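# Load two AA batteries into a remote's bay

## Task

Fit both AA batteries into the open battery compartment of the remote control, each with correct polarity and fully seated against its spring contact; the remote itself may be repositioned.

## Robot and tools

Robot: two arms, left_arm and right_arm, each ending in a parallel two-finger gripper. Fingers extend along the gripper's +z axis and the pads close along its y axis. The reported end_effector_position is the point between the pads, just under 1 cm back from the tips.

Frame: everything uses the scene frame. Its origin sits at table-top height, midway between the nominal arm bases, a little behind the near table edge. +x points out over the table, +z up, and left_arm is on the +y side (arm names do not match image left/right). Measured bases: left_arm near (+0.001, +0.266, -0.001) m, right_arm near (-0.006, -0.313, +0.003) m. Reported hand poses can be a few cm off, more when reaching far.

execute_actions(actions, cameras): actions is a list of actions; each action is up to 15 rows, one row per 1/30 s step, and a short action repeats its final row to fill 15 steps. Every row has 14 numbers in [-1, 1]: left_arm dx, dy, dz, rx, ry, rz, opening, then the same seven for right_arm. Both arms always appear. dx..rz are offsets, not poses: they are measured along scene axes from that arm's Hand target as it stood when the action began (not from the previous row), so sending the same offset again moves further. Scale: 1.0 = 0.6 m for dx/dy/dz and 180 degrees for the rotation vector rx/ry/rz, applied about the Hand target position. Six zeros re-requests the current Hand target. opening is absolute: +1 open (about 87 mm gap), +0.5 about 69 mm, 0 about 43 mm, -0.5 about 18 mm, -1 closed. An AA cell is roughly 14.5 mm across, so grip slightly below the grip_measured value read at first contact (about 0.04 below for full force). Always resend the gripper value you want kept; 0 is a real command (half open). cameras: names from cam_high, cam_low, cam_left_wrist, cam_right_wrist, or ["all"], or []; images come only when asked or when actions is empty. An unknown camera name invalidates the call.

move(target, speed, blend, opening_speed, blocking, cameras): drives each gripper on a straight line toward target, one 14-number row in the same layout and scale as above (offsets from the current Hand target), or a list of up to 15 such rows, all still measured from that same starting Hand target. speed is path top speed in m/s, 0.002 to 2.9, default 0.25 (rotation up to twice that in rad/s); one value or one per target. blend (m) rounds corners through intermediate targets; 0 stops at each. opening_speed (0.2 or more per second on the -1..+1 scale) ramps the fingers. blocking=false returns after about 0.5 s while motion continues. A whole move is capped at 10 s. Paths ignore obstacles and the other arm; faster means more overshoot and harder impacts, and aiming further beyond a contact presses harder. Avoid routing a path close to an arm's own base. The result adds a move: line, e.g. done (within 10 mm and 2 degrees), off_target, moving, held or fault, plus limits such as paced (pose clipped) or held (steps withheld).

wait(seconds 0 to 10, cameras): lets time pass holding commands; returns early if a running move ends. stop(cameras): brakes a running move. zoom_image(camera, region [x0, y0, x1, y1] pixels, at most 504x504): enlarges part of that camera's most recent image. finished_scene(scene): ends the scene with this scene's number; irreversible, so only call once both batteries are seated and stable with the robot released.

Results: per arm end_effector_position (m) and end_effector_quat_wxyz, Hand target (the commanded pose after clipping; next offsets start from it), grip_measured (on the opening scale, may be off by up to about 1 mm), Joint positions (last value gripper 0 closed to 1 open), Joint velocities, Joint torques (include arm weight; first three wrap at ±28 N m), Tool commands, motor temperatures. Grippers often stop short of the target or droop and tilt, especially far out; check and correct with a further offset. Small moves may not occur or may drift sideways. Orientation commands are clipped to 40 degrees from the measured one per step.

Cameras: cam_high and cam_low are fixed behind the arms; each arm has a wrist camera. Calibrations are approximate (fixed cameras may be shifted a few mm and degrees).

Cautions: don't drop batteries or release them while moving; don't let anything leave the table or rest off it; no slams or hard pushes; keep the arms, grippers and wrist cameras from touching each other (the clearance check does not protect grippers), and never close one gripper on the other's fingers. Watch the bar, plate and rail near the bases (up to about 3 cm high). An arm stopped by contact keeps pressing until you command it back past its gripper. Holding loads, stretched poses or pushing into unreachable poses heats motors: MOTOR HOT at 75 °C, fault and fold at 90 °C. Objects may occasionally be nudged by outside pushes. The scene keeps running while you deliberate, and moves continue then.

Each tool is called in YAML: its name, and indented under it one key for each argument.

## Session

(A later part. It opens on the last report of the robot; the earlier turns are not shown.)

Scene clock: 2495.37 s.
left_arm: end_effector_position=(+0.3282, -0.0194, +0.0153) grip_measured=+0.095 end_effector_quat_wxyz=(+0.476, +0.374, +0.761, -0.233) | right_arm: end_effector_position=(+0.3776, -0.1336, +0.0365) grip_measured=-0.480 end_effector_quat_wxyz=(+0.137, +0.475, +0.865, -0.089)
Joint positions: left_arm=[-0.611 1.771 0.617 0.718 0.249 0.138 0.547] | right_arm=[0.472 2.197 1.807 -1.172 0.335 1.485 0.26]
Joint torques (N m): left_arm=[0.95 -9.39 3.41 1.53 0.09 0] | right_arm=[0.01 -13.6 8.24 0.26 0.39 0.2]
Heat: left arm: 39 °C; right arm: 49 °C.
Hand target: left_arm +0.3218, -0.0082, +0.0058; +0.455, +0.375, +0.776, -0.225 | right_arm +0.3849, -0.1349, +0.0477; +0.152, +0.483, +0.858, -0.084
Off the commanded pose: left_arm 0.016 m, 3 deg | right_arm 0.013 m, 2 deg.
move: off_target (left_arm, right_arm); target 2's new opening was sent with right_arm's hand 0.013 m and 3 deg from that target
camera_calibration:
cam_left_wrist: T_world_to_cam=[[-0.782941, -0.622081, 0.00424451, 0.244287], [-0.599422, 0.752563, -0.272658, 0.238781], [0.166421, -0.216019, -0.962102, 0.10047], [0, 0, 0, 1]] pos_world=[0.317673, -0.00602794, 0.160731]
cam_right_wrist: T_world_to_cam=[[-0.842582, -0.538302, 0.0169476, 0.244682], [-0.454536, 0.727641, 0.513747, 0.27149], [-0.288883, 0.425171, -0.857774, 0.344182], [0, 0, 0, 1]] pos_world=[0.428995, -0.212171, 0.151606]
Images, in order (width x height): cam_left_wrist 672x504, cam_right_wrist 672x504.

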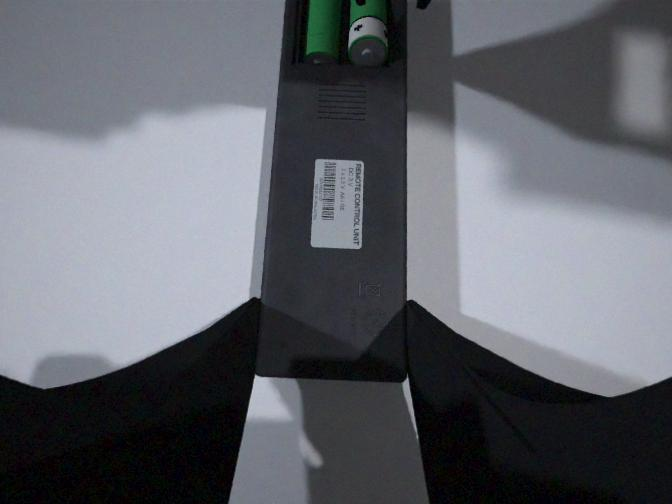

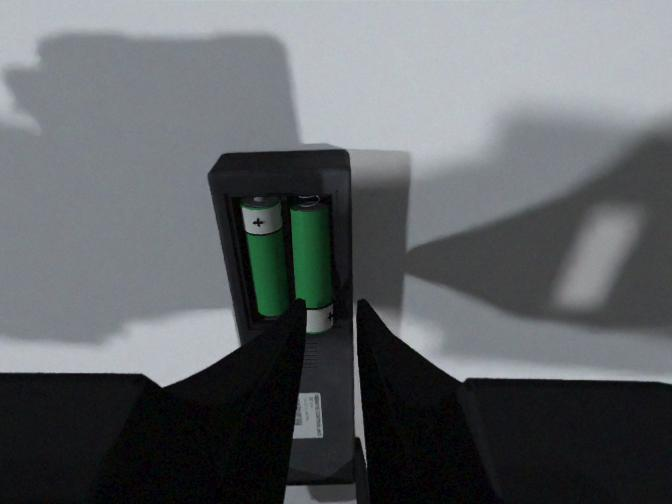

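move:
  target:
    - [0,0,0,0,0,0,-0.05,0,0,0.03,0,0,0,-0.48]
    - [0,0,0,0,0,0,-0.05,-0.0167,0.02,0.02,0.0788,0.0521,0.0167,-0.86]
  speed: 0.1
  opening_speed: 0.5
  cameras: ["cam_left_wrist","cam_right_wrist"]

zoom_image:
  camera: "cam_right_wrist"
  region: [250, 100, 420, 370]

zoom_image:
  camera: "cam_left_wrist"
  region: [280, 0, 430, 90]

Scene clock: 2511.93 s.
left_arm: end_effector_position=(+0.3282, -0.0194, +0.0153) grip_measured=+0.095 end_effector_quat_wxyz=(+0.476, +0.374, +0.761, -0.233) | right_arm: end_effector_position=(+0.3717, -0.1235, +0.0565) grip_measured=-0.860 end_effector_quat_wxyz=(+0.025, +0.467, +0.883, -0.016)
Joint positions: left_arm=[-0.611 1.771 0.617 0.718 0.249 0.138 0.547] | right_arm=[0.387 2.197 1.881 -1.241 0.066 1.37 0.07]
Joint torques (N m): left_arm=[0.96 -9.36 3.41 1.53 0.09 0] | right_arm=[-0.21 -11.73 8.38 0.23 0.01 0]
Heat: left arm: 37 °C; right arm: 50 °C.
Hand target: left_arm +0.3218, -0.0082, +0.0058; +0.455, +0.375, +0.776, -0.225 | right_arm +0.3750, -0.1228, +0.0597; +0.023, +0.467, +0.884, -0.013
Off the commanded pose: left_arm 0.016 m, 3 deg | right_arm 0.005 m, 1 deg.
move: off_target (left_arm)
camera_calibration:
cam_left_wrist: T_world_to_cam=[[-0.782941, -0.622081, 0.00424451, 0.244287], [-0.599422, 0.752563, -0.272658, 0.238781], [0.166421, -0.216019, -0.962102, 0.10047], [0, 0, 0, 1]] pos_world=[0.317673, -0.00602794, 0.160731]
cam_right_wrist: T_world_to_cam=[[-0.824901, -0.565267, -0.00352739, 0.236076], [-0.392993, 0.568992, 0.72236, 0.19686], [-0.406319, 0.597262, -0.691508, 0.410858], [0, 0, 0, 1]] pos_world=[0.439043, -0.223956, 0.14274]
Images, in order (width x height): cam_left_wrist 672x504, cam_right_wrist 672x504.

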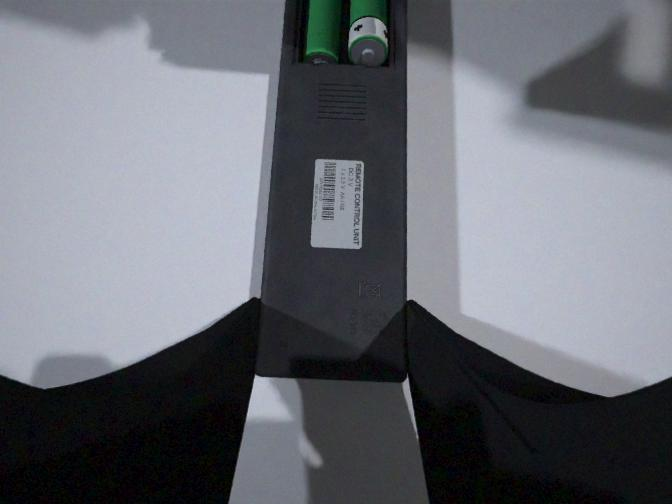

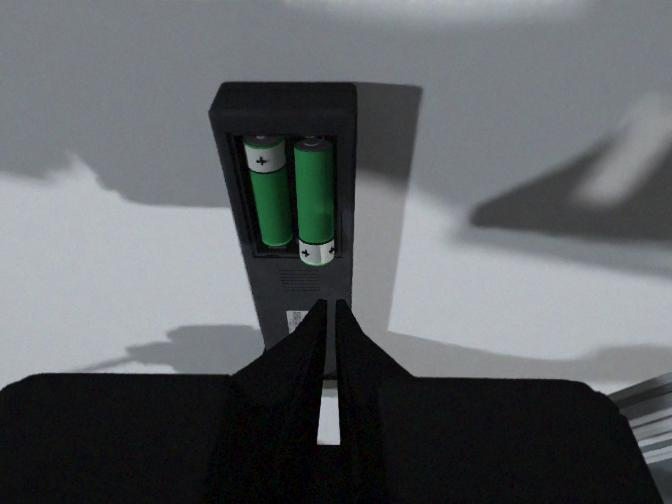

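Scaled by 1.867.

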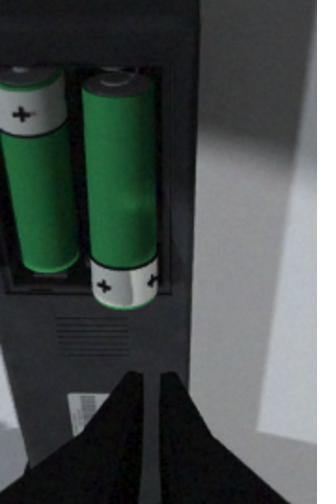

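Scaled by 3.360.

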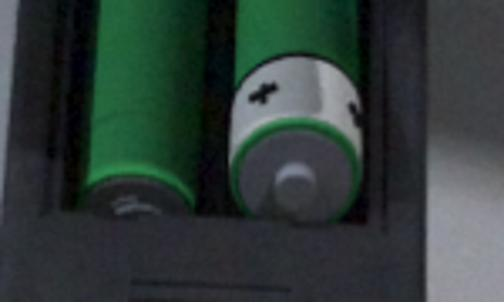

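move:
  target: [0,0,0,0,0,0,-0.05,0.0069,0.0047,-0.03,0.0036,-0.0053,0,-0.86]
  speed: 0.06
  cameras: ["cam_right_wrist","cam_left_wrist"]

zoom_image:
  camera: "cam_right_wrist"
  region: [230, 150, 440, 390]

Scene clock: 2539.23 s.
left_arm: end_effector_position=(+0.3282, -0.0194, +0.0153) grip_measured=+0.095 end_effector_quat_wxyz=(+0.476, +0.374, +0.761, -0.233) | right_arm: end_effector_position=(+0.3771, -0.1204, +0.0503) grip_measured=-0.860 end_effector_quat_wxyz=(+0.032, +0.468, +0.883, -0.005)
Joint positions: left_arm=[-0.611 1.771 0.617 0.718 0.249 0.138 0.547] | right_arm=[0.387 2.197 1.856 -1.19 0.061 1.37 0.07]
Joint torques (N m): left_arm=[0.98 -9.37 3.37 1.53 0.1 0] | right_arm=[-0.17 -10.99 5.42 0.69 0 0]
Motor temperatures (°C): left_arm=[23 36 29 30 19 20 21] | right_arm=[23 50 33 21 24 21 24]
Heat: left arm: 36 °C; right arm: 50 °C.
Hand target: left_arm +0.3218, -0.0082, +0.0058; +0.455, +0.375, +0.776, -0.225 | right_arm +0.3791, -0.1199, +0.0418; +0.028, +0.467, +0.884, -0.004
Off the commanded pose: left_arm 0.016 m, 3 deg | right_arm 0.009 m, 1 deg.
move: off_target (left_arm)
camera_calibration:
cam_left_wrist: T_world_to_cam=[[-0.782941, -0.622081, 0.00424451, 0.244287], [-0.599422, 0.752563, -0.272658, 0.238781], [0.166421, -0.216019, -0.962102, 0.10047], [0, 0, 0, 1]] pos_world=[0.317673, -0.00602794, 0.160731]
cam_right_wrist: T_world_to_cam=[[-0.824546, -0.564968, -0.0305703, 0.243467], [-0.409433, 0.558514, 0.721406, 0.206563], [-0.390497, 0.607349, -0.691837, 0.402203], [0, 0, 0, 1]] pos_world=[0.442382, -0.222095, 0.136686]
Images, in order (width x height): cam_left_wrist 672x504, cam_right_wrist 672x504.

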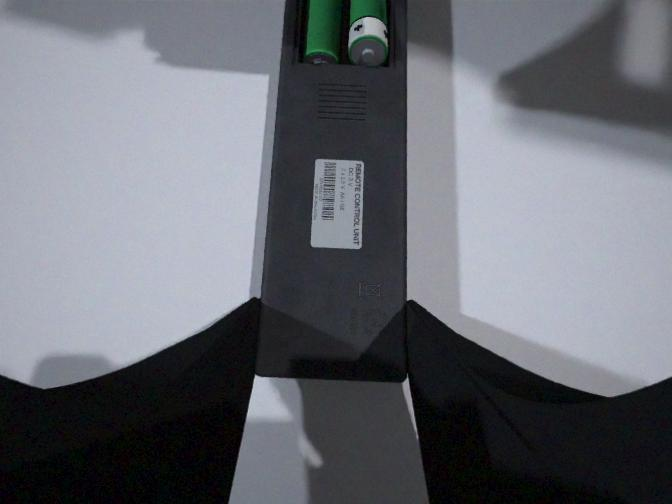

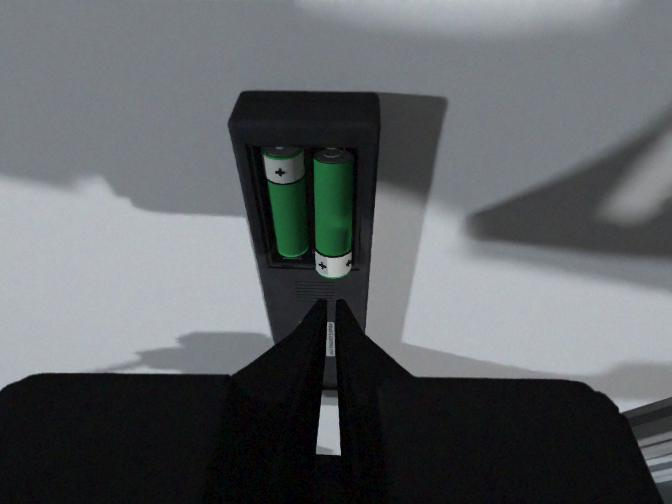

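Scaled by 2.100.

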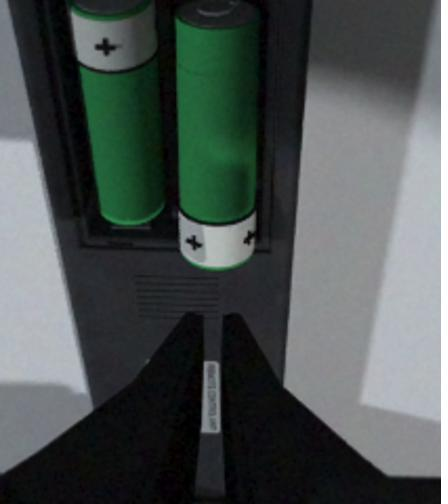

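zoom_image:
  camera: "cam_left_wrist"
  region: [280, 0, 430, 90]

Scaled by 3.360.

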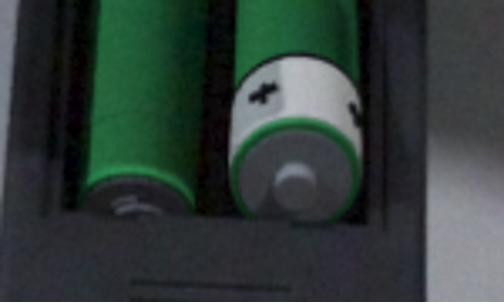

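move:
  target: [0,0,0,0,0,0,-0.05,0.011,-0.0162,-0.0133,0,0,0,-0.86]
  speed: 0.06
  cameras: ["cam_right_wrist","cam_left_wrist"]

zoom_image:
  camera: "cam_right_wrist"
  region: [230, 150, 440, 390]

zoom_image:
  camera: "cam_left_wrist"
  region: [280, 0, 430, 90]

Scene clock: 2572.10 s.
left_arm: end_effector_position=(+0.3282, -0.0194, +0.0153) grip_measured=+0.095 end_effector_quat_wxyz=(+0.476, +0.374, +0.761, -0.233) | right_arm: end_effector_position=(+0.3837, -0.1305, +0.0412) grip_measured=-0.860 end_effector_quat_wxyz=(+0.031, +0.469, +0.883, -0.006)
Joint positions: left_arm=[-0.611 1.771 0.617 0.718 0.249 0.138 0.547] | right_arm=[0.359 2.215 1.849 -1.167 0.06 1.344 0.07]
Joint torques (N m): left_arm=[0.98 -9.37 3.41 1.53 0.09 0.01] | right_arm=[-0.03 -11.33 5.42 0.66 0.01 0.01]
Heat: left arm: 36 °C; right arm: 49 °C.
Hand target: left_arm +0.3218, -0.0082, +0.0058; +0.455, +0.375, +0.776, -0.225 | right_arm +0.3857, -0.1296, +0.0337; +0.027, +0.467, +0.884, -0.004
Off the commanded pose: left_arm 0.016 m, 3 deg | right_arm 0.008 m, 1 deg.
move: off_target (left_arm)
camera_calibration:
cam_left_wrist: T_world_to_cam=[[-0.782941, -0.622081, 0.00424451, 0.244287], [-0.599422, 0.752563, -0.272658, 0.238781], [0.166421, -0.216019, -0.962102, 0.10047], [0, 0, 0, 1]] pos_world=[0.317673, -0.00602794, 0.160731]
cam_right_wrist: T_world_to_cam=[[-0.825958, -0.563077, -0.0271632, 0.243592], [-0.405738, 0.560328, 0.722087, 0.220324], [-0.391371, 0.607434, -0.691269, 0.404989], [0, 0, 0, 1]] pos_world=[0.449091, -0.232296, 0.12748]
Images, in order (width x height): cam_left_wrist 672x504, cam_right_wrist 672x504.

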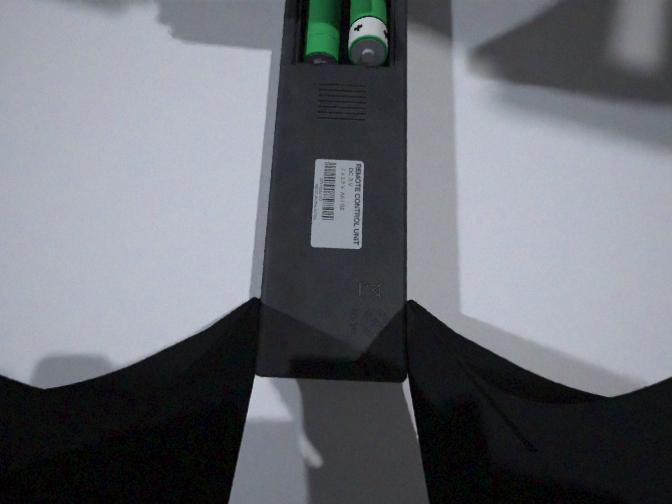

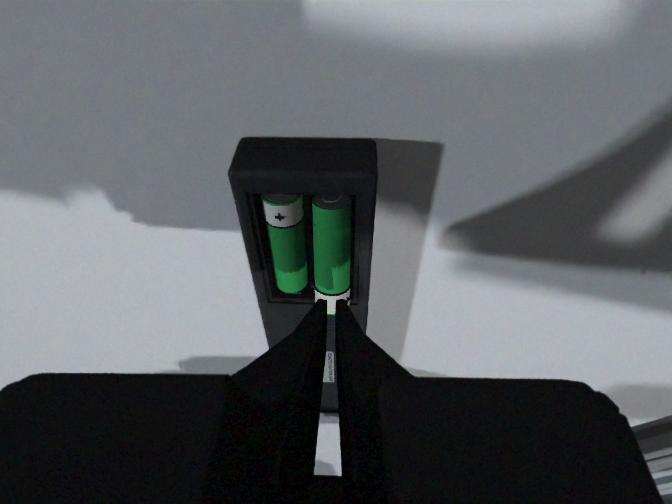

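Scaled by 2.100.

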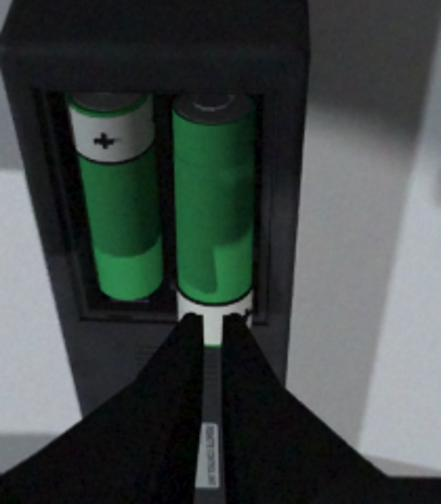

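Scaled by 3.360.

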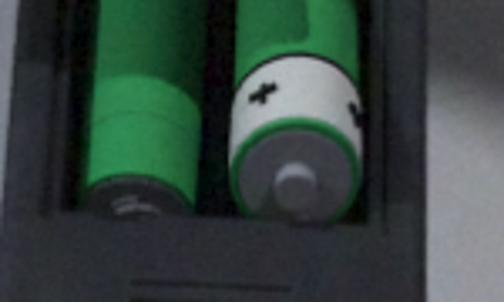

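move:
  target: [0,0,0,0,0,0,-0.05,0.0,0.0,-0.016,0,0,0,-0.86]
  speed: 0.05
  cameras: ["cam_right_wrist","cam_left_wrist"]

zoom_image:
  camera: "cam_right_wrist"
  region: [230, 150, 440, 390]

zoom_image:
  camera: "cam_left_wrist"
  region: [280, 0, 430, 90]

Scene clock: 2579.73 s.
left_arm: end_effector_position=(+0.3282, -0.0194, +0.0153) grip_measured=+0.095 end_effector_quat_wxyz=(+0.476, +0.374, +0.761, -0.233) | right_arm: end_effector_position=(+0.3840, -0.1304, +0.0321) grip_measured=-0.860 end_effector_quat_wxyz=(+0.031, +0.469, +0.883, -0.005)
Joint positions: left_arm=[-0.611 1.771 0.617 0.718 0.249 0.138 0.547] | right_arm=[0.359 2.221 1.823 -1.133 0.06 1.343 0.07]
Joint torques (N m): left_arm=[0.95 -9.39 3.41 1.53 0.1 0] | right_arm=[-0.08 -11.26 5.37 0.68 0.01 0]
Heat: left arm: 36 °C; right arm: 49 °C.
Hand target: left_arm +0.3218, -0.0082, +0.0058; +0.455, +0.375, +0.776, -0.225 | right_arm +0.3856, -0.1297, +0.0240; +0.027, +0.467, +0.884, -0.004
Off the commanded pose: left_arm 0.016 m, 3 deg | right_arm 0.008 m, 1 deg.
move: off_target (left_arm)
camera_calibration:
cam_left_wrist: T_world_to_cam=[[-0.782941, -0.622081, 0.00424451, 0.244287], [-0.599422, 0.752563, -0.272658, 0.238781], [0.166421, -0.216019, -0.962102, 0.10047], [0, 0, 0, 1]] pos_world=[0.317673, -0.00602794, 0.160731]
cam_right_wrist: T_world_to_cam=[[-0.825509, -0.56368, -0.0282935, 0.24341], [-0.406921, 0.559699, 0.721909, 0.22734], [-0.391089, 0.607455, -0.691409, 0.398481], [0, 0, 0, 1]] pos_world=[0.449289, -0.232096, 0.118282]
Images, in order (width x height): cam_left_wrist 672x504, cam_right_wrist 672x504.

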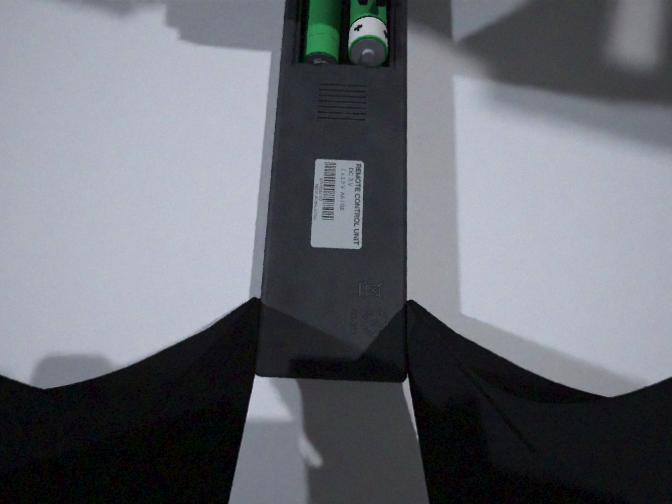

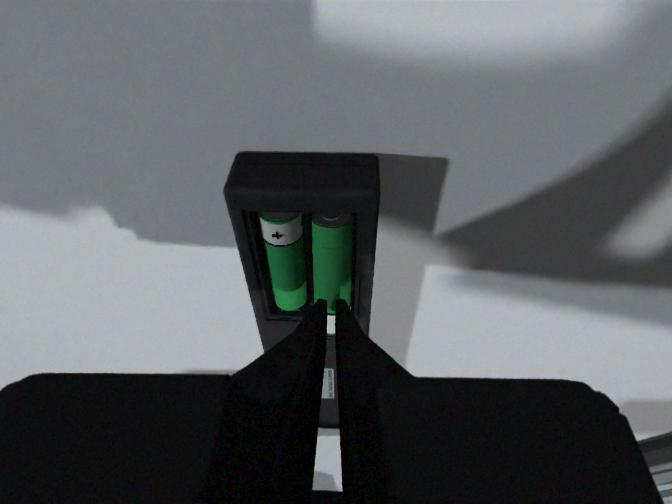

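Scaled by 2.100.

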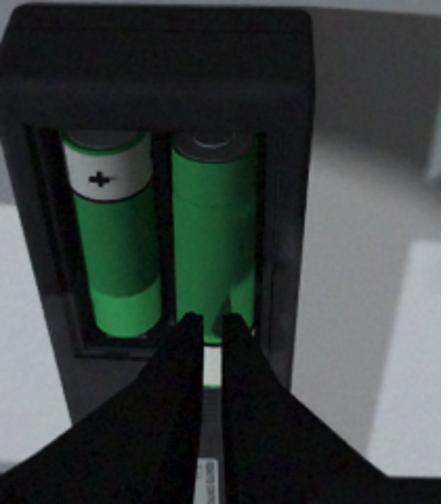

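Scaled by 3.360.

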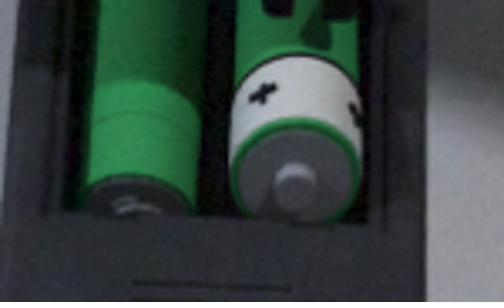

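move:
  target: [0,0,0,0,0,0,-0.05,-0.0050,0.0075,0.0,0,0,0,-0.86]
  speed: 0.05
  cameras: ["cam_right_wrist","cam_left_wrist"]

zoom_image:
  camera: "cam_left_wrist"
  region: [280, 0, 430, 90]

Scene clock: 2586.90 s.
left_arm: end_effector_position=(+0.3282, -0.0194, +0.0153) grip_measured=+0.095 end_effector_quat_wxyz=(+0.476, +0.374, +0.761, -0.233) | right_arm: end_effector_position=(+0.3827, -0.1309, +0.0304) grip_measured=-0.860 end_effector_quat_wxyz=(+0.030, +0.468, +0.883, -0.007)
Joint positions: left_arm=[-0.611 1.771 0.617 0.718 0.249 0.138 0.547] | right_arm=[0.359 2.221 1.816 -1.13 0.06 1.343 0.07]
Joint torques (N m): left_arm=[1.01 -9.4 3.41 1.54 0.1 0.01] | right_arm=[1.09 -11.67 5.31 0.66 0.01 0.11]
Heat: left arm: 36 °C; right arm: 50 °C.
Hand target: left_arm +0.3218, -0.0082, +0.0058; +0.455, +0.375, +0.776, -0.225 | right_arm +0.3827, -0.1251, +0.0241; +0.027, +0.467, +0.884, -0.004
Off the commanded pose: left_arm 0.016 m, 3 deg | right_arm 0.009 m, 1 deg.
move: off_target (left_arm)
camera_calibration:
cam_left_wrist: T_world_to_cam=[[-0.782941, -0.622081, 0.00424451, 0.244287], [-0.599422, 0.752563, -0.272658, 0.238781], [0.166421, -0.216019, -0.962102, 0.10047], [0, 0, 0, 1]] pos_world=[0.317673, -0.00602794, 0.160731]
cam_right_wrist: T_world_to_cam=[[-0.825601, -0.563735, -0.0242024, 0.241954], [-0.404138, 0.560846, 0.722582, 0.227445], [-0.393771, 0.606346, -0.690862, 0.398004], [0, 0, 0, 1]] pos_world=[0.448399, -0.232492, 0.116474]
Images, in order (width x height): cam_left_wrist 672x504, cam_right_wrist 672x504.

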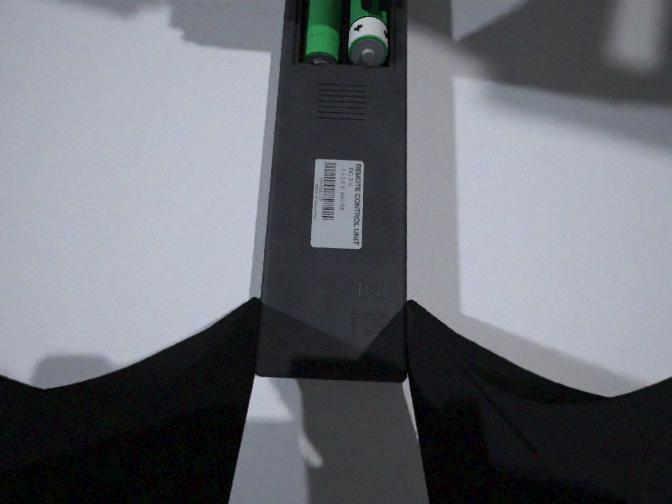

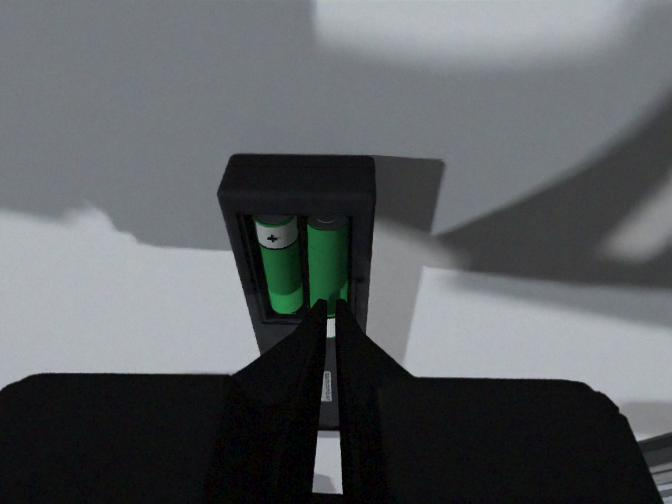

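Scaled by 3.360.

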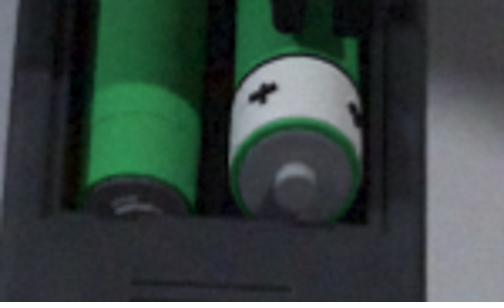

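move:
  target: [0,0,0,0,0,0,-0.05,0.0055,-0.0005,-0.010,0.0021,-0.0032,0,-0.86]
  speed: 0.05
  cameras: ["cam_left_wrist"]

zoom_image:
  camera: "cam_left_wrist"
  region: [280, 0, 430, 90]

Scene clock: 2595.30 s.
left_arm: end_effector_position=(+0.3282, -0.0194, +0.0153) grip_measured=+0.095 end_effector_quat_wxyz=(+0.476, +0.374, +0.761, -0.233) | right_arm: end_effector_position=(+0.3843, -0.1297, +0.0280) grip_measured=-0.860 end_effector_quat_wxyz=(+0.032, +0.469, +0.883, -0.003)
Joint positions: left_arm=[-0.611 1.771 0.617 0.718 0.249 0.138 0.547] | right_arm=[0.359 2.221 1.806 -1.111 0.057 1.343 0.07]
Joint torques (N m): left_arm=[0.98 -9.39 3.38 1.53 0.1 -0.01] | right_arm=[0.69 -11.23 4.75 0.84 0.01 0.07]
Heat: left arm: 36 °C; right arm: 50 °C.
Hand target: left_arm +0.3218, -0.0082, +0.0058; +0.455, +0.375, +0.776, -0.225 | right_arm +0.3860, -0.1255, +0.0180; +0.030, +0.467, +0.884, +0.002
Off the commanded pose: left_arm 0.016 m, 3 deg | right_arm 0.011 m, 1 deg.
move: off_target (left_arm, right_arm)
camera_calibration:
cam_left_wrist: T_world_to_cam=[[-0.783016, -0.621989, 0.00384078, 0.244235], [-0.599242, 0.752696, -0.272687, 0.238744], [0.166717, -0.21582, -0.962095, 0.100371], [0, 0, 0, 1]] pos_world=[0.317572, -0.00612825, 0.160731]
Images, in order (width x height): cam_left_wrist 672x504.

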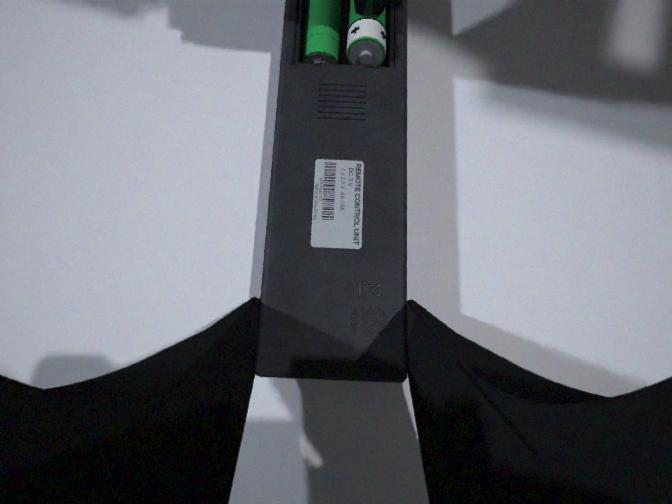

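Scaled by 3.360.

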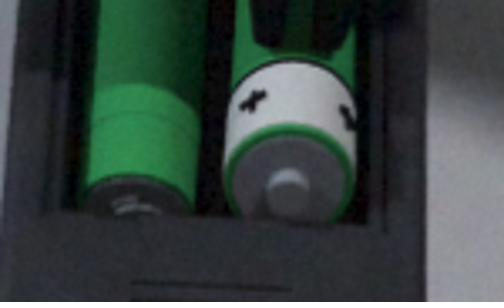

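move:
  target: [0,0,0,0,0,0,-0.05,0.0028,-0.0041,-0.018,0,0,0,-0.86]
  speed: 0.05
  cameras: ["cam_left_wrist"]

zoom_image:
  camera: "cam_left_wrist"
  region: [280, 0, 430, 90]

Scene clock: 2599.13 s.
left_arm: end_effector_position=(+0.3282, -0.0194, +0.0153) grip_measured=+0.095 end_effector_quat_wxyz=(+0.476, +0.374, +0.761, -0.233) | right_arm: end_effector_position=(+0.3876, -0.1276, +0.0267) grip_measured=-0.860 end_effector_quat_wxyz=(+0.033, +0.469, +0.883, +0.008)
Joint positions: left_arm=[-0.611 1.771 0.617 0.718 0.249 0.138 0.547] | right_arm=[0.356 2.221 1.799 -1.087 0.044 1.341 0.07]
Joint torques (N m): left_arm=[0.99 -9.37 3.41 1.53 0.1 0.01] | right_arm=[0.35 -10.17 3.19 1.01 0.12 0.03]
Heat: left arm: 36 °C; right arm: 50 °C.
Hand target: left_arm +0.3219, -0.0082, +0.0058; +0.455, +0.375, +0.776, -0.225 | right_arm +0.3876, -0.1280, +0.0072; +0.030, +0.467, +0.884, +0.001
Off the commanded pose: left_arm 0.016 m, 3 deg | right_arm 0.019 m, 1 deg.
move: off_target (left_arm, right_arm)
camera_calibration:
cam_left_wrist: T_world_to_cam=[[-0.783016, -0.621989, 0.00384078, 0.244235], [-0.599242, 0.752696, -0.272687, 0.238744], [0.166717, -0.21582, -0.962095, 0.100371], [0, 0, 0, 1]] pos_world=[0.317572, -0.00612825, 0.160731]
Images, in order (width x height): cam_left_wrist 672x504.

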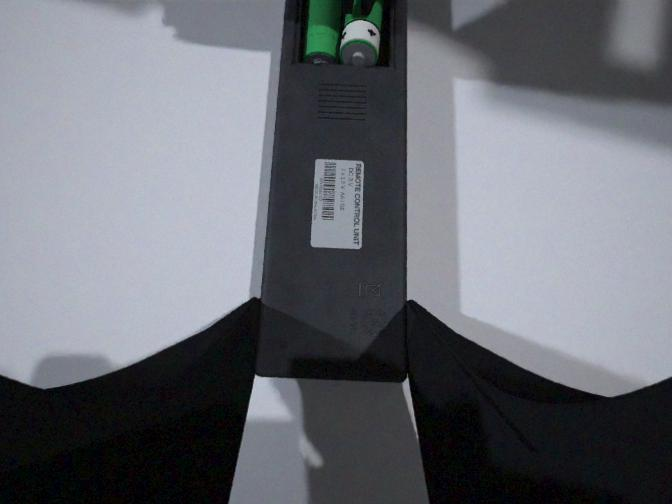

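Scaled by 3.360.

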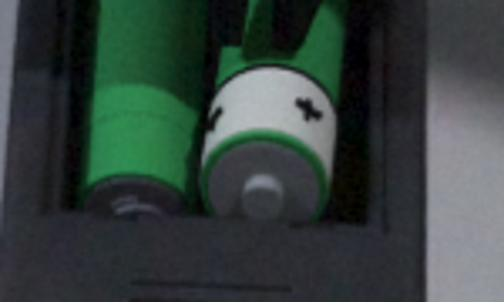

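move:
  target: [0,0,0,0,0,0,-0.05,-0.0069,-0.0047,0.008,-0.0036,0.0053,0,-0.86]
  speed: 0.05
  cameras: ["cam_left_wrist"]

zoom_image:
  camera: "cam_left_wrist"
  region: [280, 0, 430, 90]

Scene clock: 2607.73 s.
left_arm: end_effector_position=(+0.3282, -0.0194, +0.0153) grip_measured=+0.095 end_effector_quat_wxyz=(+0.476, +0.374, +0.761, -0.233) | right_arm: end_effector_position=(+0.3876, -0.1276, +0.0267) grip_measured=-0.860 end_effector_quat_wxyz=(+0.032, +0.469, +0.883, +0.008)
Joint positions: left_arm=[-0.611 1.771 0.617 0.718 0.249 0.138 0.547] | right_arm=[0.356 2.221 1.799 -1.087 0.044 1.34 0.07]
Joint torques (N m): left_arm=[0.98 -9.39 3.38 1.52 0.09 0] | right_arm=[0.29 -10.52 4.42 0.61 0.17 0.03]
Heat: left arm: 36 °C; right arm: 50 °C.
Hand target: left_arm +0.3219, -0.0082, +0.0058; +0.455, +0.375, +0.776, -0.225 | right_arm +0.3835, -0.1308, +0.0120; +0.026, +0.467, +0.884, -0.007
Off the commanded pose: left_arm 0.016 m, 3 deg | right_arm 0.016 m, 2 deg.
move: off_target (left_arm, right_arm)
camera_calibration:
cam_left_wrist: T_world_to_cam=[[-0.783016, -0.621989, 0.00384078, 0.244235], [-0.599242, 0.752696, -0.272687, 0.238744], [0.166717, -0.21582, -0.962095, 0.100371], [0, 0, 0, 1]] pos_world=[0.317572, -0.00612825, 0.160731]
Images, in order (width x height): cam_left_wrist 672x504.

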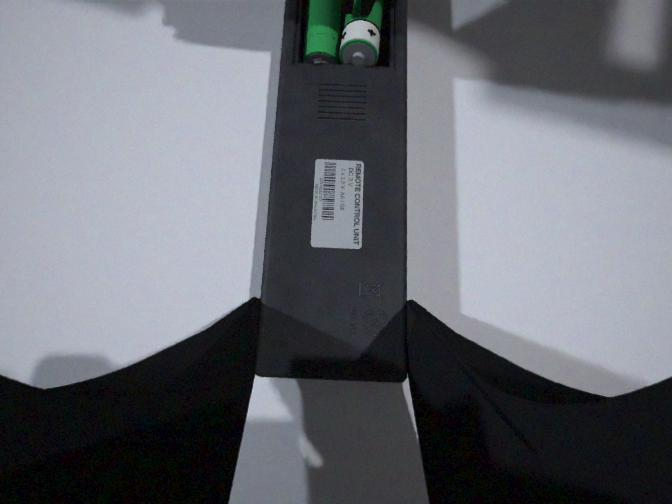

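Scaled by 3.360.

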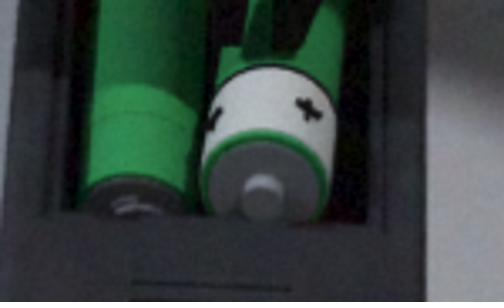

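move:
  target: [0,0,0,0,0,0,-0.05,-0.0055,-0.0038,0.002,-0.0029,0.0042,0,-0.86]
  speed: 0.05
  cameras: ["cam_left_wrist"]

zoom_image:
  camera: "cam_left_wrist"
  region: [280, 0, 430, 90]

Scene clock: 2613.03 s.
left_arm: end_effector_position=(+0.3282, -0.0194, +0.0153) grip_measured=+0.095 end_effector_quat_wxyz=(+0.476, +0.374, +0.761, -0.233) | right_arm: end_effector_position=(+0.3873, -0.1277, +0.0267) grip_measured=-0.860 end_effector_quat_wxyz=(+0.032, +0.469, +0.883, +0.007)
Joint positions: left_arm=[-0.611 1.771 0.617 0.718 0.249 0.138 0.547] | right_arm=[0.356 2.221 1.799 -1.089 0.044 1.34 0.07]
Joint torques (N m): left_arm=[0.96 -9.39 3.43 1.53 0.1 0] | right_arm=[0.23 -10.61 4.77 0.39 0.21 0.02]
Heat: left arm: 36 °C; right arm: 49 °C.
Hand target: left_arm +0.3219, -0.0082, +0.0058; +0.455, +0.375, +0.776, -0.225 | right_arm +0.3801, -0.1331, +0.0132; +0.022, +0.467, +0.884, -0.015
Off the commanded pose: left_arm 0.016 m, 3 deg | right_arm 0.016 m, 3 deg.
move: off_target (left_arm, right_arm)
camera_calibration:
cam_left_wrist: T_world_to_cam=[[-0.783016, -0.621989, 0.00384078, 0.244235], [-0.599242, 0.752696, -0.272687, 0.238744], [0.166717, -0.21582, -0.962095, 0.100371], [0, 0, 0, 1]] pos_world=[0.317572, -0.00612825, 0.160731]
Images, in order (width x height): cam_left_wrist 672x504.

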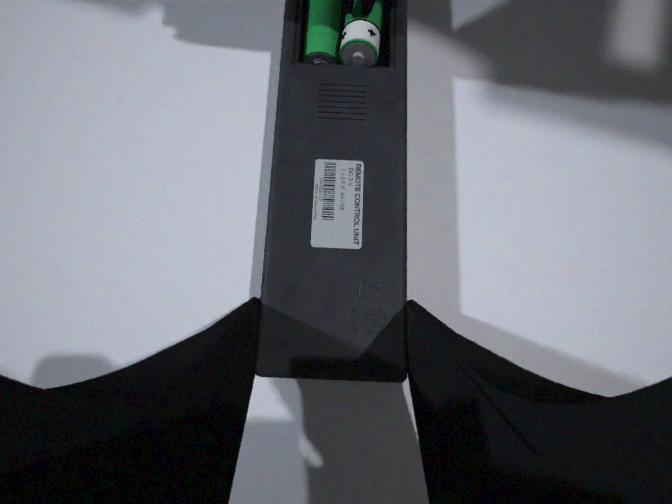

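Scaled by 3.360.

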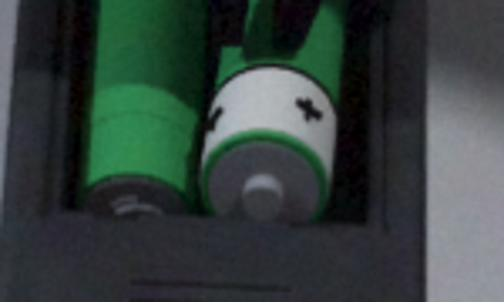

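move:
  target:
    - [0,0,0,0,0,0,-0.05,0.012,0.009,0.045,0.0065,-0.0095,0,-0.86]
  speed: 0.06
  cameras: ["cam_left_wrist","cam_right_wrist"]

zoom_image:
  camera: "cam_left_wrist"
  region: [280, 0, 430, 90]

zoom_image:
  camera: "cam_right_wrist"
  region: [230, 150, 440, 390]

Scene clock: 2628.27 s.
left_arm: end_effector_position=(+0.3282, -0.0194, +0.0153) grip_measured=+0.095 end_effector_quat_wxyz=(+0.476, +0.374, +0.761, -0.233) | right_arm: end_effector_position=(+0.3837, -0.1291, +0.0348) grip_measured=-0.860 end_effector_quat_wxyz=(+0.025, +0.468, +0.883, +0.000)
Joint positions: left_arm=[-0.611 1.771 0.617 0.718 0.249 0.138 0.547] | right_arm=[0.356 2.221 1.831 -1.142 0.044 1.34 0.07]
Joint torques (N m): left_arm=[0.94 -9.33 3.41 1.53 0.11 -0.01] | right_arm=[0.49 -12.64 8.29 0.31 0.13 0.05]
Heat: left arm: 36 °C; right arm: 49 °C.
Hand target: left_arm +0.3218, -0.0082, +0.0058; +0.455, +0.375, +0.776, -0.225 | right_arm +0.3873, -0.1277, +0.0402; +0.030, +0.467, +0.884, +0.001
Off the commanded pose: left_arm 0.016 m, 3 deg | right_arm 0.007 m, 1 deg.
move: off_target (left_arm)
camera_calibration:
cam_left_wrist: T_world_to_cam=[[-0.783016, -0.621989, 0.00384078, 0.244235], [-0.599242, 0.752696, -0.272687, 0.238744], [0.166717, -0.21582, -0.962095, 0.100371], [0, 0, 0, 1]] pos_world=[0.317572, -0.00612825, 0.160731]
cam_right_wrist: T_world_to_cam=[[-0.825383, -0.563701, -0.0313821, 0.244035], [-0.40273, 0.548909, 0.732467, 0.221221], [-0.395666, 0.617204, -0.680079, 0.402082], [0, 0, 0, 1]] pos_world=[0.449605, -0.232034, 0.119069]
Images, in order (width x height): cam_left_wrist 672x504, cam_right_wrist 672x504.

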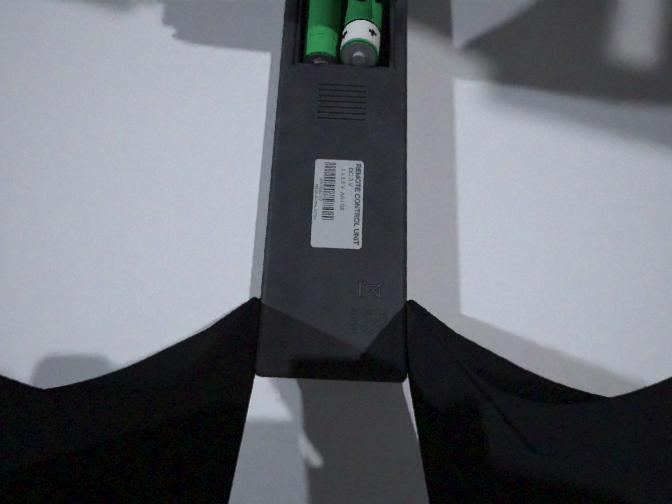

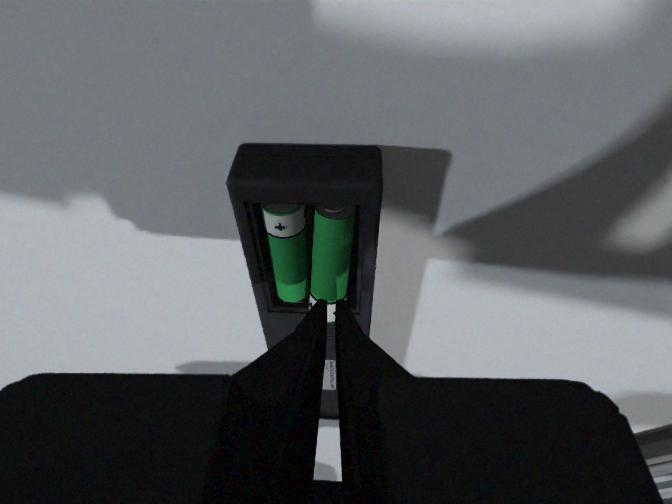

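Scaled by 3.360.

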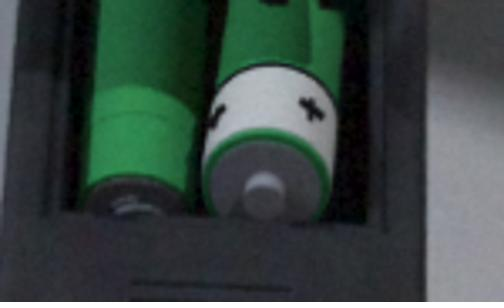

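Scaled by 2.100.

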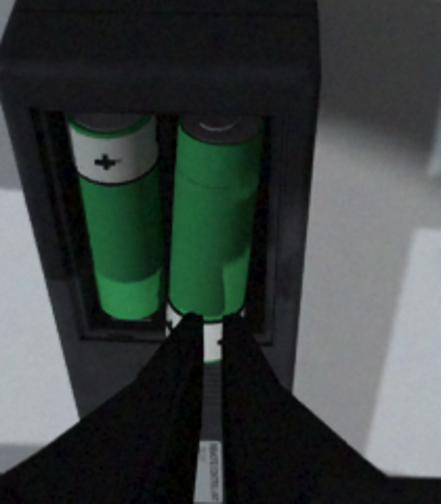

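move:
  target:
    - [0,0,0,0,0,0,-0.05,0.0076,0.0052,0.0,0.0040,-0.0058,0,-0.86]
  speed: 0.06
  cameras: ["cam_left_wrist","cam_right_wrist"]

zoom_image:
  camera: "cam_right_wrist"
  region: [230, 150, 440, 390]

Scene clock: 2634.70 s.
left_arm: end_effector_position=(+0.3282, -0.0194, +0.0153) grip_measured=+0.095 end_effector_quat_wxyz=(+0.476, +0.374, +0.761, -0.233) | right_arm: end_effector_position=(+0.3836, -0.1291, +0.0348) grip_measured=-0.860 end_effector_quat_wxyz=(+0.025, +0.468, +0.883, -0.001)
Joint positions: left_arm=[-0.611 1.771 0.617 0.718 0.249 0.138 0.547] | right_arm=[0.356 2.221 1.831 -1.142 0.044 1.34 0.07]
Joint torques (N m): left_arm=[0.94 -9.39 3.41 1.53 0.1 0] | right_arm=[0.54 -12.67 8.25 0.55 0.08 0.06]
Heat: left arm: 36 °C; right arm: 50 °C.
Hand target: left_arm +0.3218, -0.0082, +0.0058; +0.455, +0.375, +0.776, -0.225 | right_arm +0.3919, -0.1245, +0.0402; +0.035, +0.467, +0.883, +0.011
Off the commanded pose: left_arm 0.016 m, 3 deg | right_arm 0.011 m, 2 deg.
move: off_target (left_arm, right_arm)
camera_calibration:
cam_left_wrist: T_world_to_cam=[[-0.783016, -0.621989, 0.00384078, 0.244235], [-0.599242, 0.752696, -0.272687, 0.238744], [0.166717, -0.21582, -0.962095, 0.100371], [0, 0, 0, 1]] pos_world=[0.317572, -0.00612825, 0.160731]
cam_right_wrist: T_world_to_cam=[[-0.825387, -0.563719, -0.0309553, 0.243983], [-0.402423, 0.548993, 0.732572, 0.221091], [-0.39597, 0.617112, -0.679985, 0.402186], [0, 0, 0, 1]] pos_world=[0.449606, -0.232033, 0.119068]
Images, in order (width x height): cam_left_wrist 672x504, cam_right_wrist 672x504.

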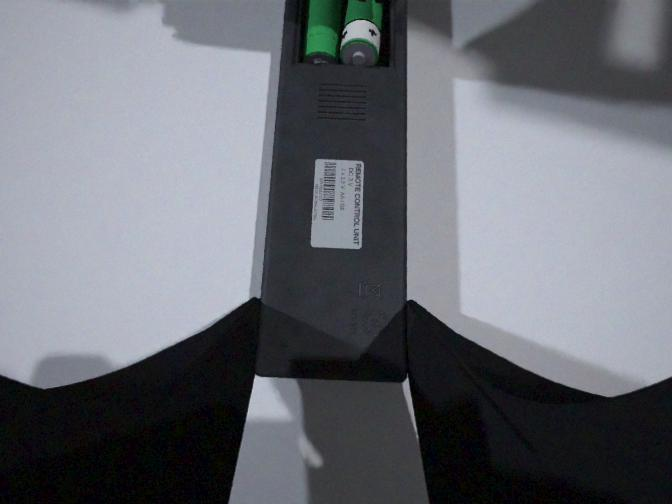

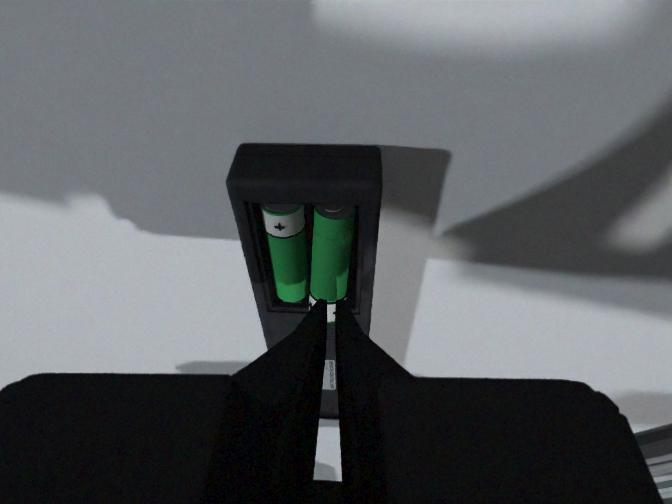

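Scaled by 2.100.

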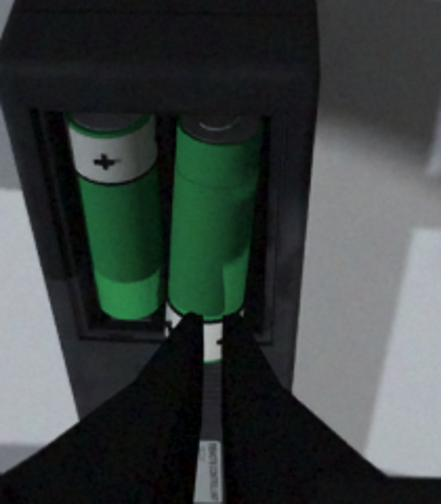

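move:
  target:
    - [0,0,0,0,0,0,-0.05,0.0055,0.0037,0.0,0.0029,-0.0042,0,-0.86]
  speed: 0.06
  cameras: ["cam_right_wrist"]

zoom_image:
  camera: "cam_right_wrist"
  region: [230, 150, 440, 390]

Scene clock: 2638.70 s.
left_arm: end_effector_position=(+0.3282, -0.0194, +0.0153) grip_measured=+0.095 end_effector_quat_wxyz=(+0.476, +0.374, +0.761, -0.233) | right_arm: end_effector_position=(+0.3847, -0.1287, +0.0348) grip_measured=-0.860 end_effector_quat_wxyz=(+0.027, +0.469, +0.883, +0.001)
Joint positions: left_arm=[-0.611 1.771 0.617 0.718 0.249 0.138 0.547] | right_arm=[0.356 2.221 1.831 -1.138 0.044 1.34 0.07]
Joint torques (N m): left_arm=[0.98 -9.37 3.41 1.54 0.1 0] | right_arm=[0.61 -12.68 8.12 0.69 0.04 0.06]
Heat: left arm: 36 °C; right arm: 51 °C.
Hand target: left_arm +0.3218, -0.0082, +0.0058; +0.455, +0.375, +0.776, -0.225 | right_arm +0.3952, -0.1223, +0.0402; +0.039, +0.467, +0.883, +0.018
Off the commanded pose: left_arm 0.016 m, 3 deg | right_arm 0.013 m, 2 deg.
move: off_target (left_arm, right_arm)
camera_calibration:
cam_right_wrist: T_world_to_cam=[[-0.825293, -0.563589, -0.0354717, 0.245247], [-0.405555, 0.547821, 0.731722, 0.222366], [-0.392958, 0.618271, -0.680679, 0.401345], [0, 0, 0, 1]] pos_world=[0.450295, -0.231738, 0.119177]
Images, in order (width x height): cam_right_wrist 672x504.

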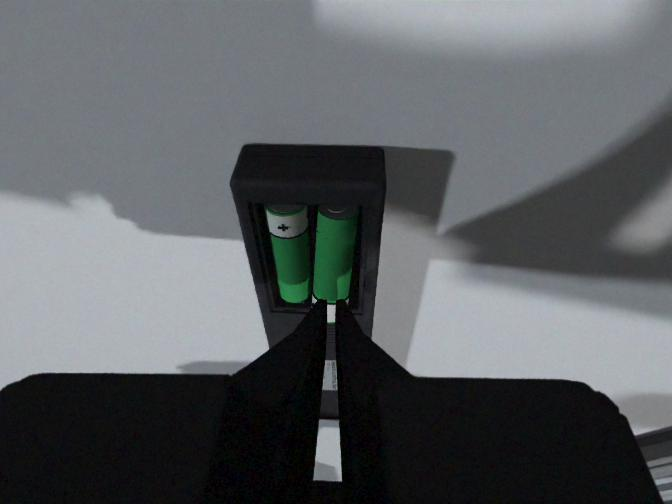

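Scaled by 2.100.

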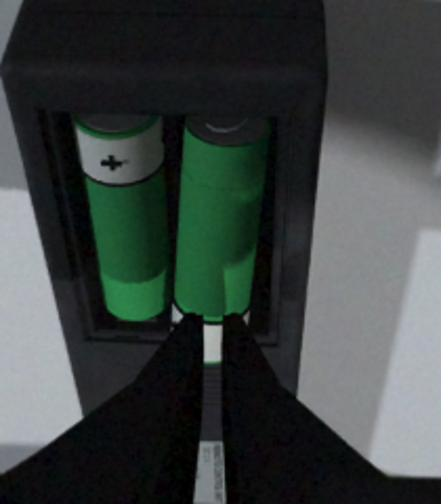

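move:
  target:
    - [0,0,0,0,0,0,-0.05,0.0055,0.0037,0.0,0.0029,-0.0042,0,-0.86]
  speed: 0.06
  cameras: ["cam_right_wrist"]

zoom_image:
  camera: "cam_right_wrist"
  region: [230, 150, 440, 390]

Scene clock: 2643.17 s.
left_arm: end_effector_position=(+0.3282, -0.0194, +0.0153) grip_measured=+0.095 end_effector_quat_wxyz=(+0.476, +0.374, +0.761, -0.233) | right_arm: end_effector_position=(+0.3885, -0.1272, +0.0348) grip_measured=-0.860 end_effector_quat_wxyz=(+0.032, +0.469, +0.883, +0.007)
Joint positions: left_arm=[-0.611 1.771 0.617 0.718 0.249 0.138 0.547] | right_arm=[0.356 2.221 1.831 -1.121 0.044 1.34 0.07]
Joint torques (N m): left_arm=[0.96 -9.37 3.41 1.53 0.1 0] | right_arm=[0.62 -12.74 8.06 0.71 0 0.07]
Heat: left arm: 36 °C; right arm: 51 °C.
Hand target: left_arm +0.3218, -0.0082, +0.0058; +0.455, +0.375, +0.776, -0.225 | right_arm +0.3985, -0.1201, +0.0402; +0.043, +0.467, +0.883, +0.025
Off the commanded pose: left_arm 0.016 m, 3 deg | right_arm 0.013 m, 2 deg.
move: off_target (left_arm, right_arm)
camera_calibration:
cam_right_wrist: T_world_to_cam=[[-0.82466, -0.563291, -0.0513703, 0.249557], [-0.416668, 0.543553, 0.728655, 0.227019], [-0.382522, 0.622297, -0.682951, 0.398572], [0, 0, 0, 1]] pos_world=[0.452854, -0.230854, 0.119607]
Images, in order (width x height): cam_right_wrist 672x504.

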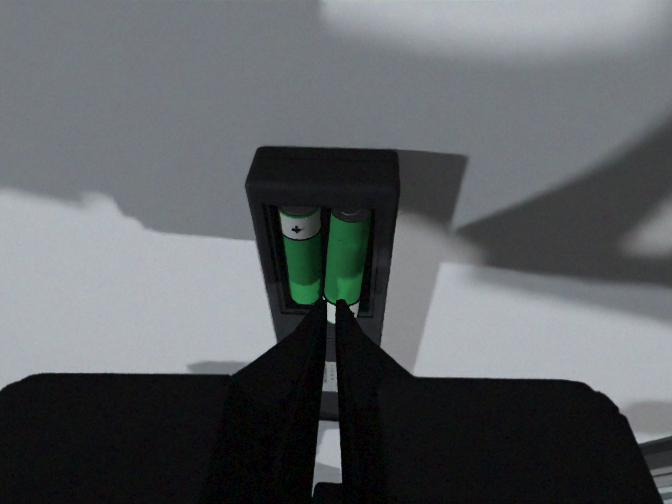

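Scaled by 2.100.

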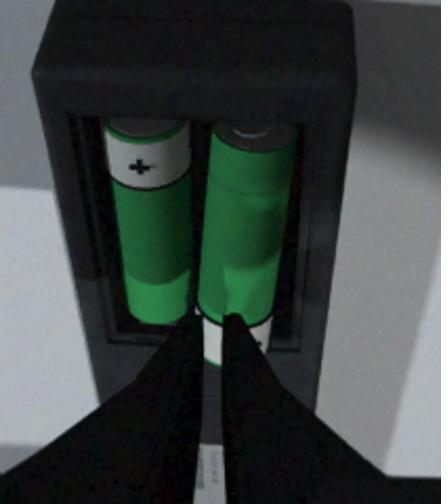

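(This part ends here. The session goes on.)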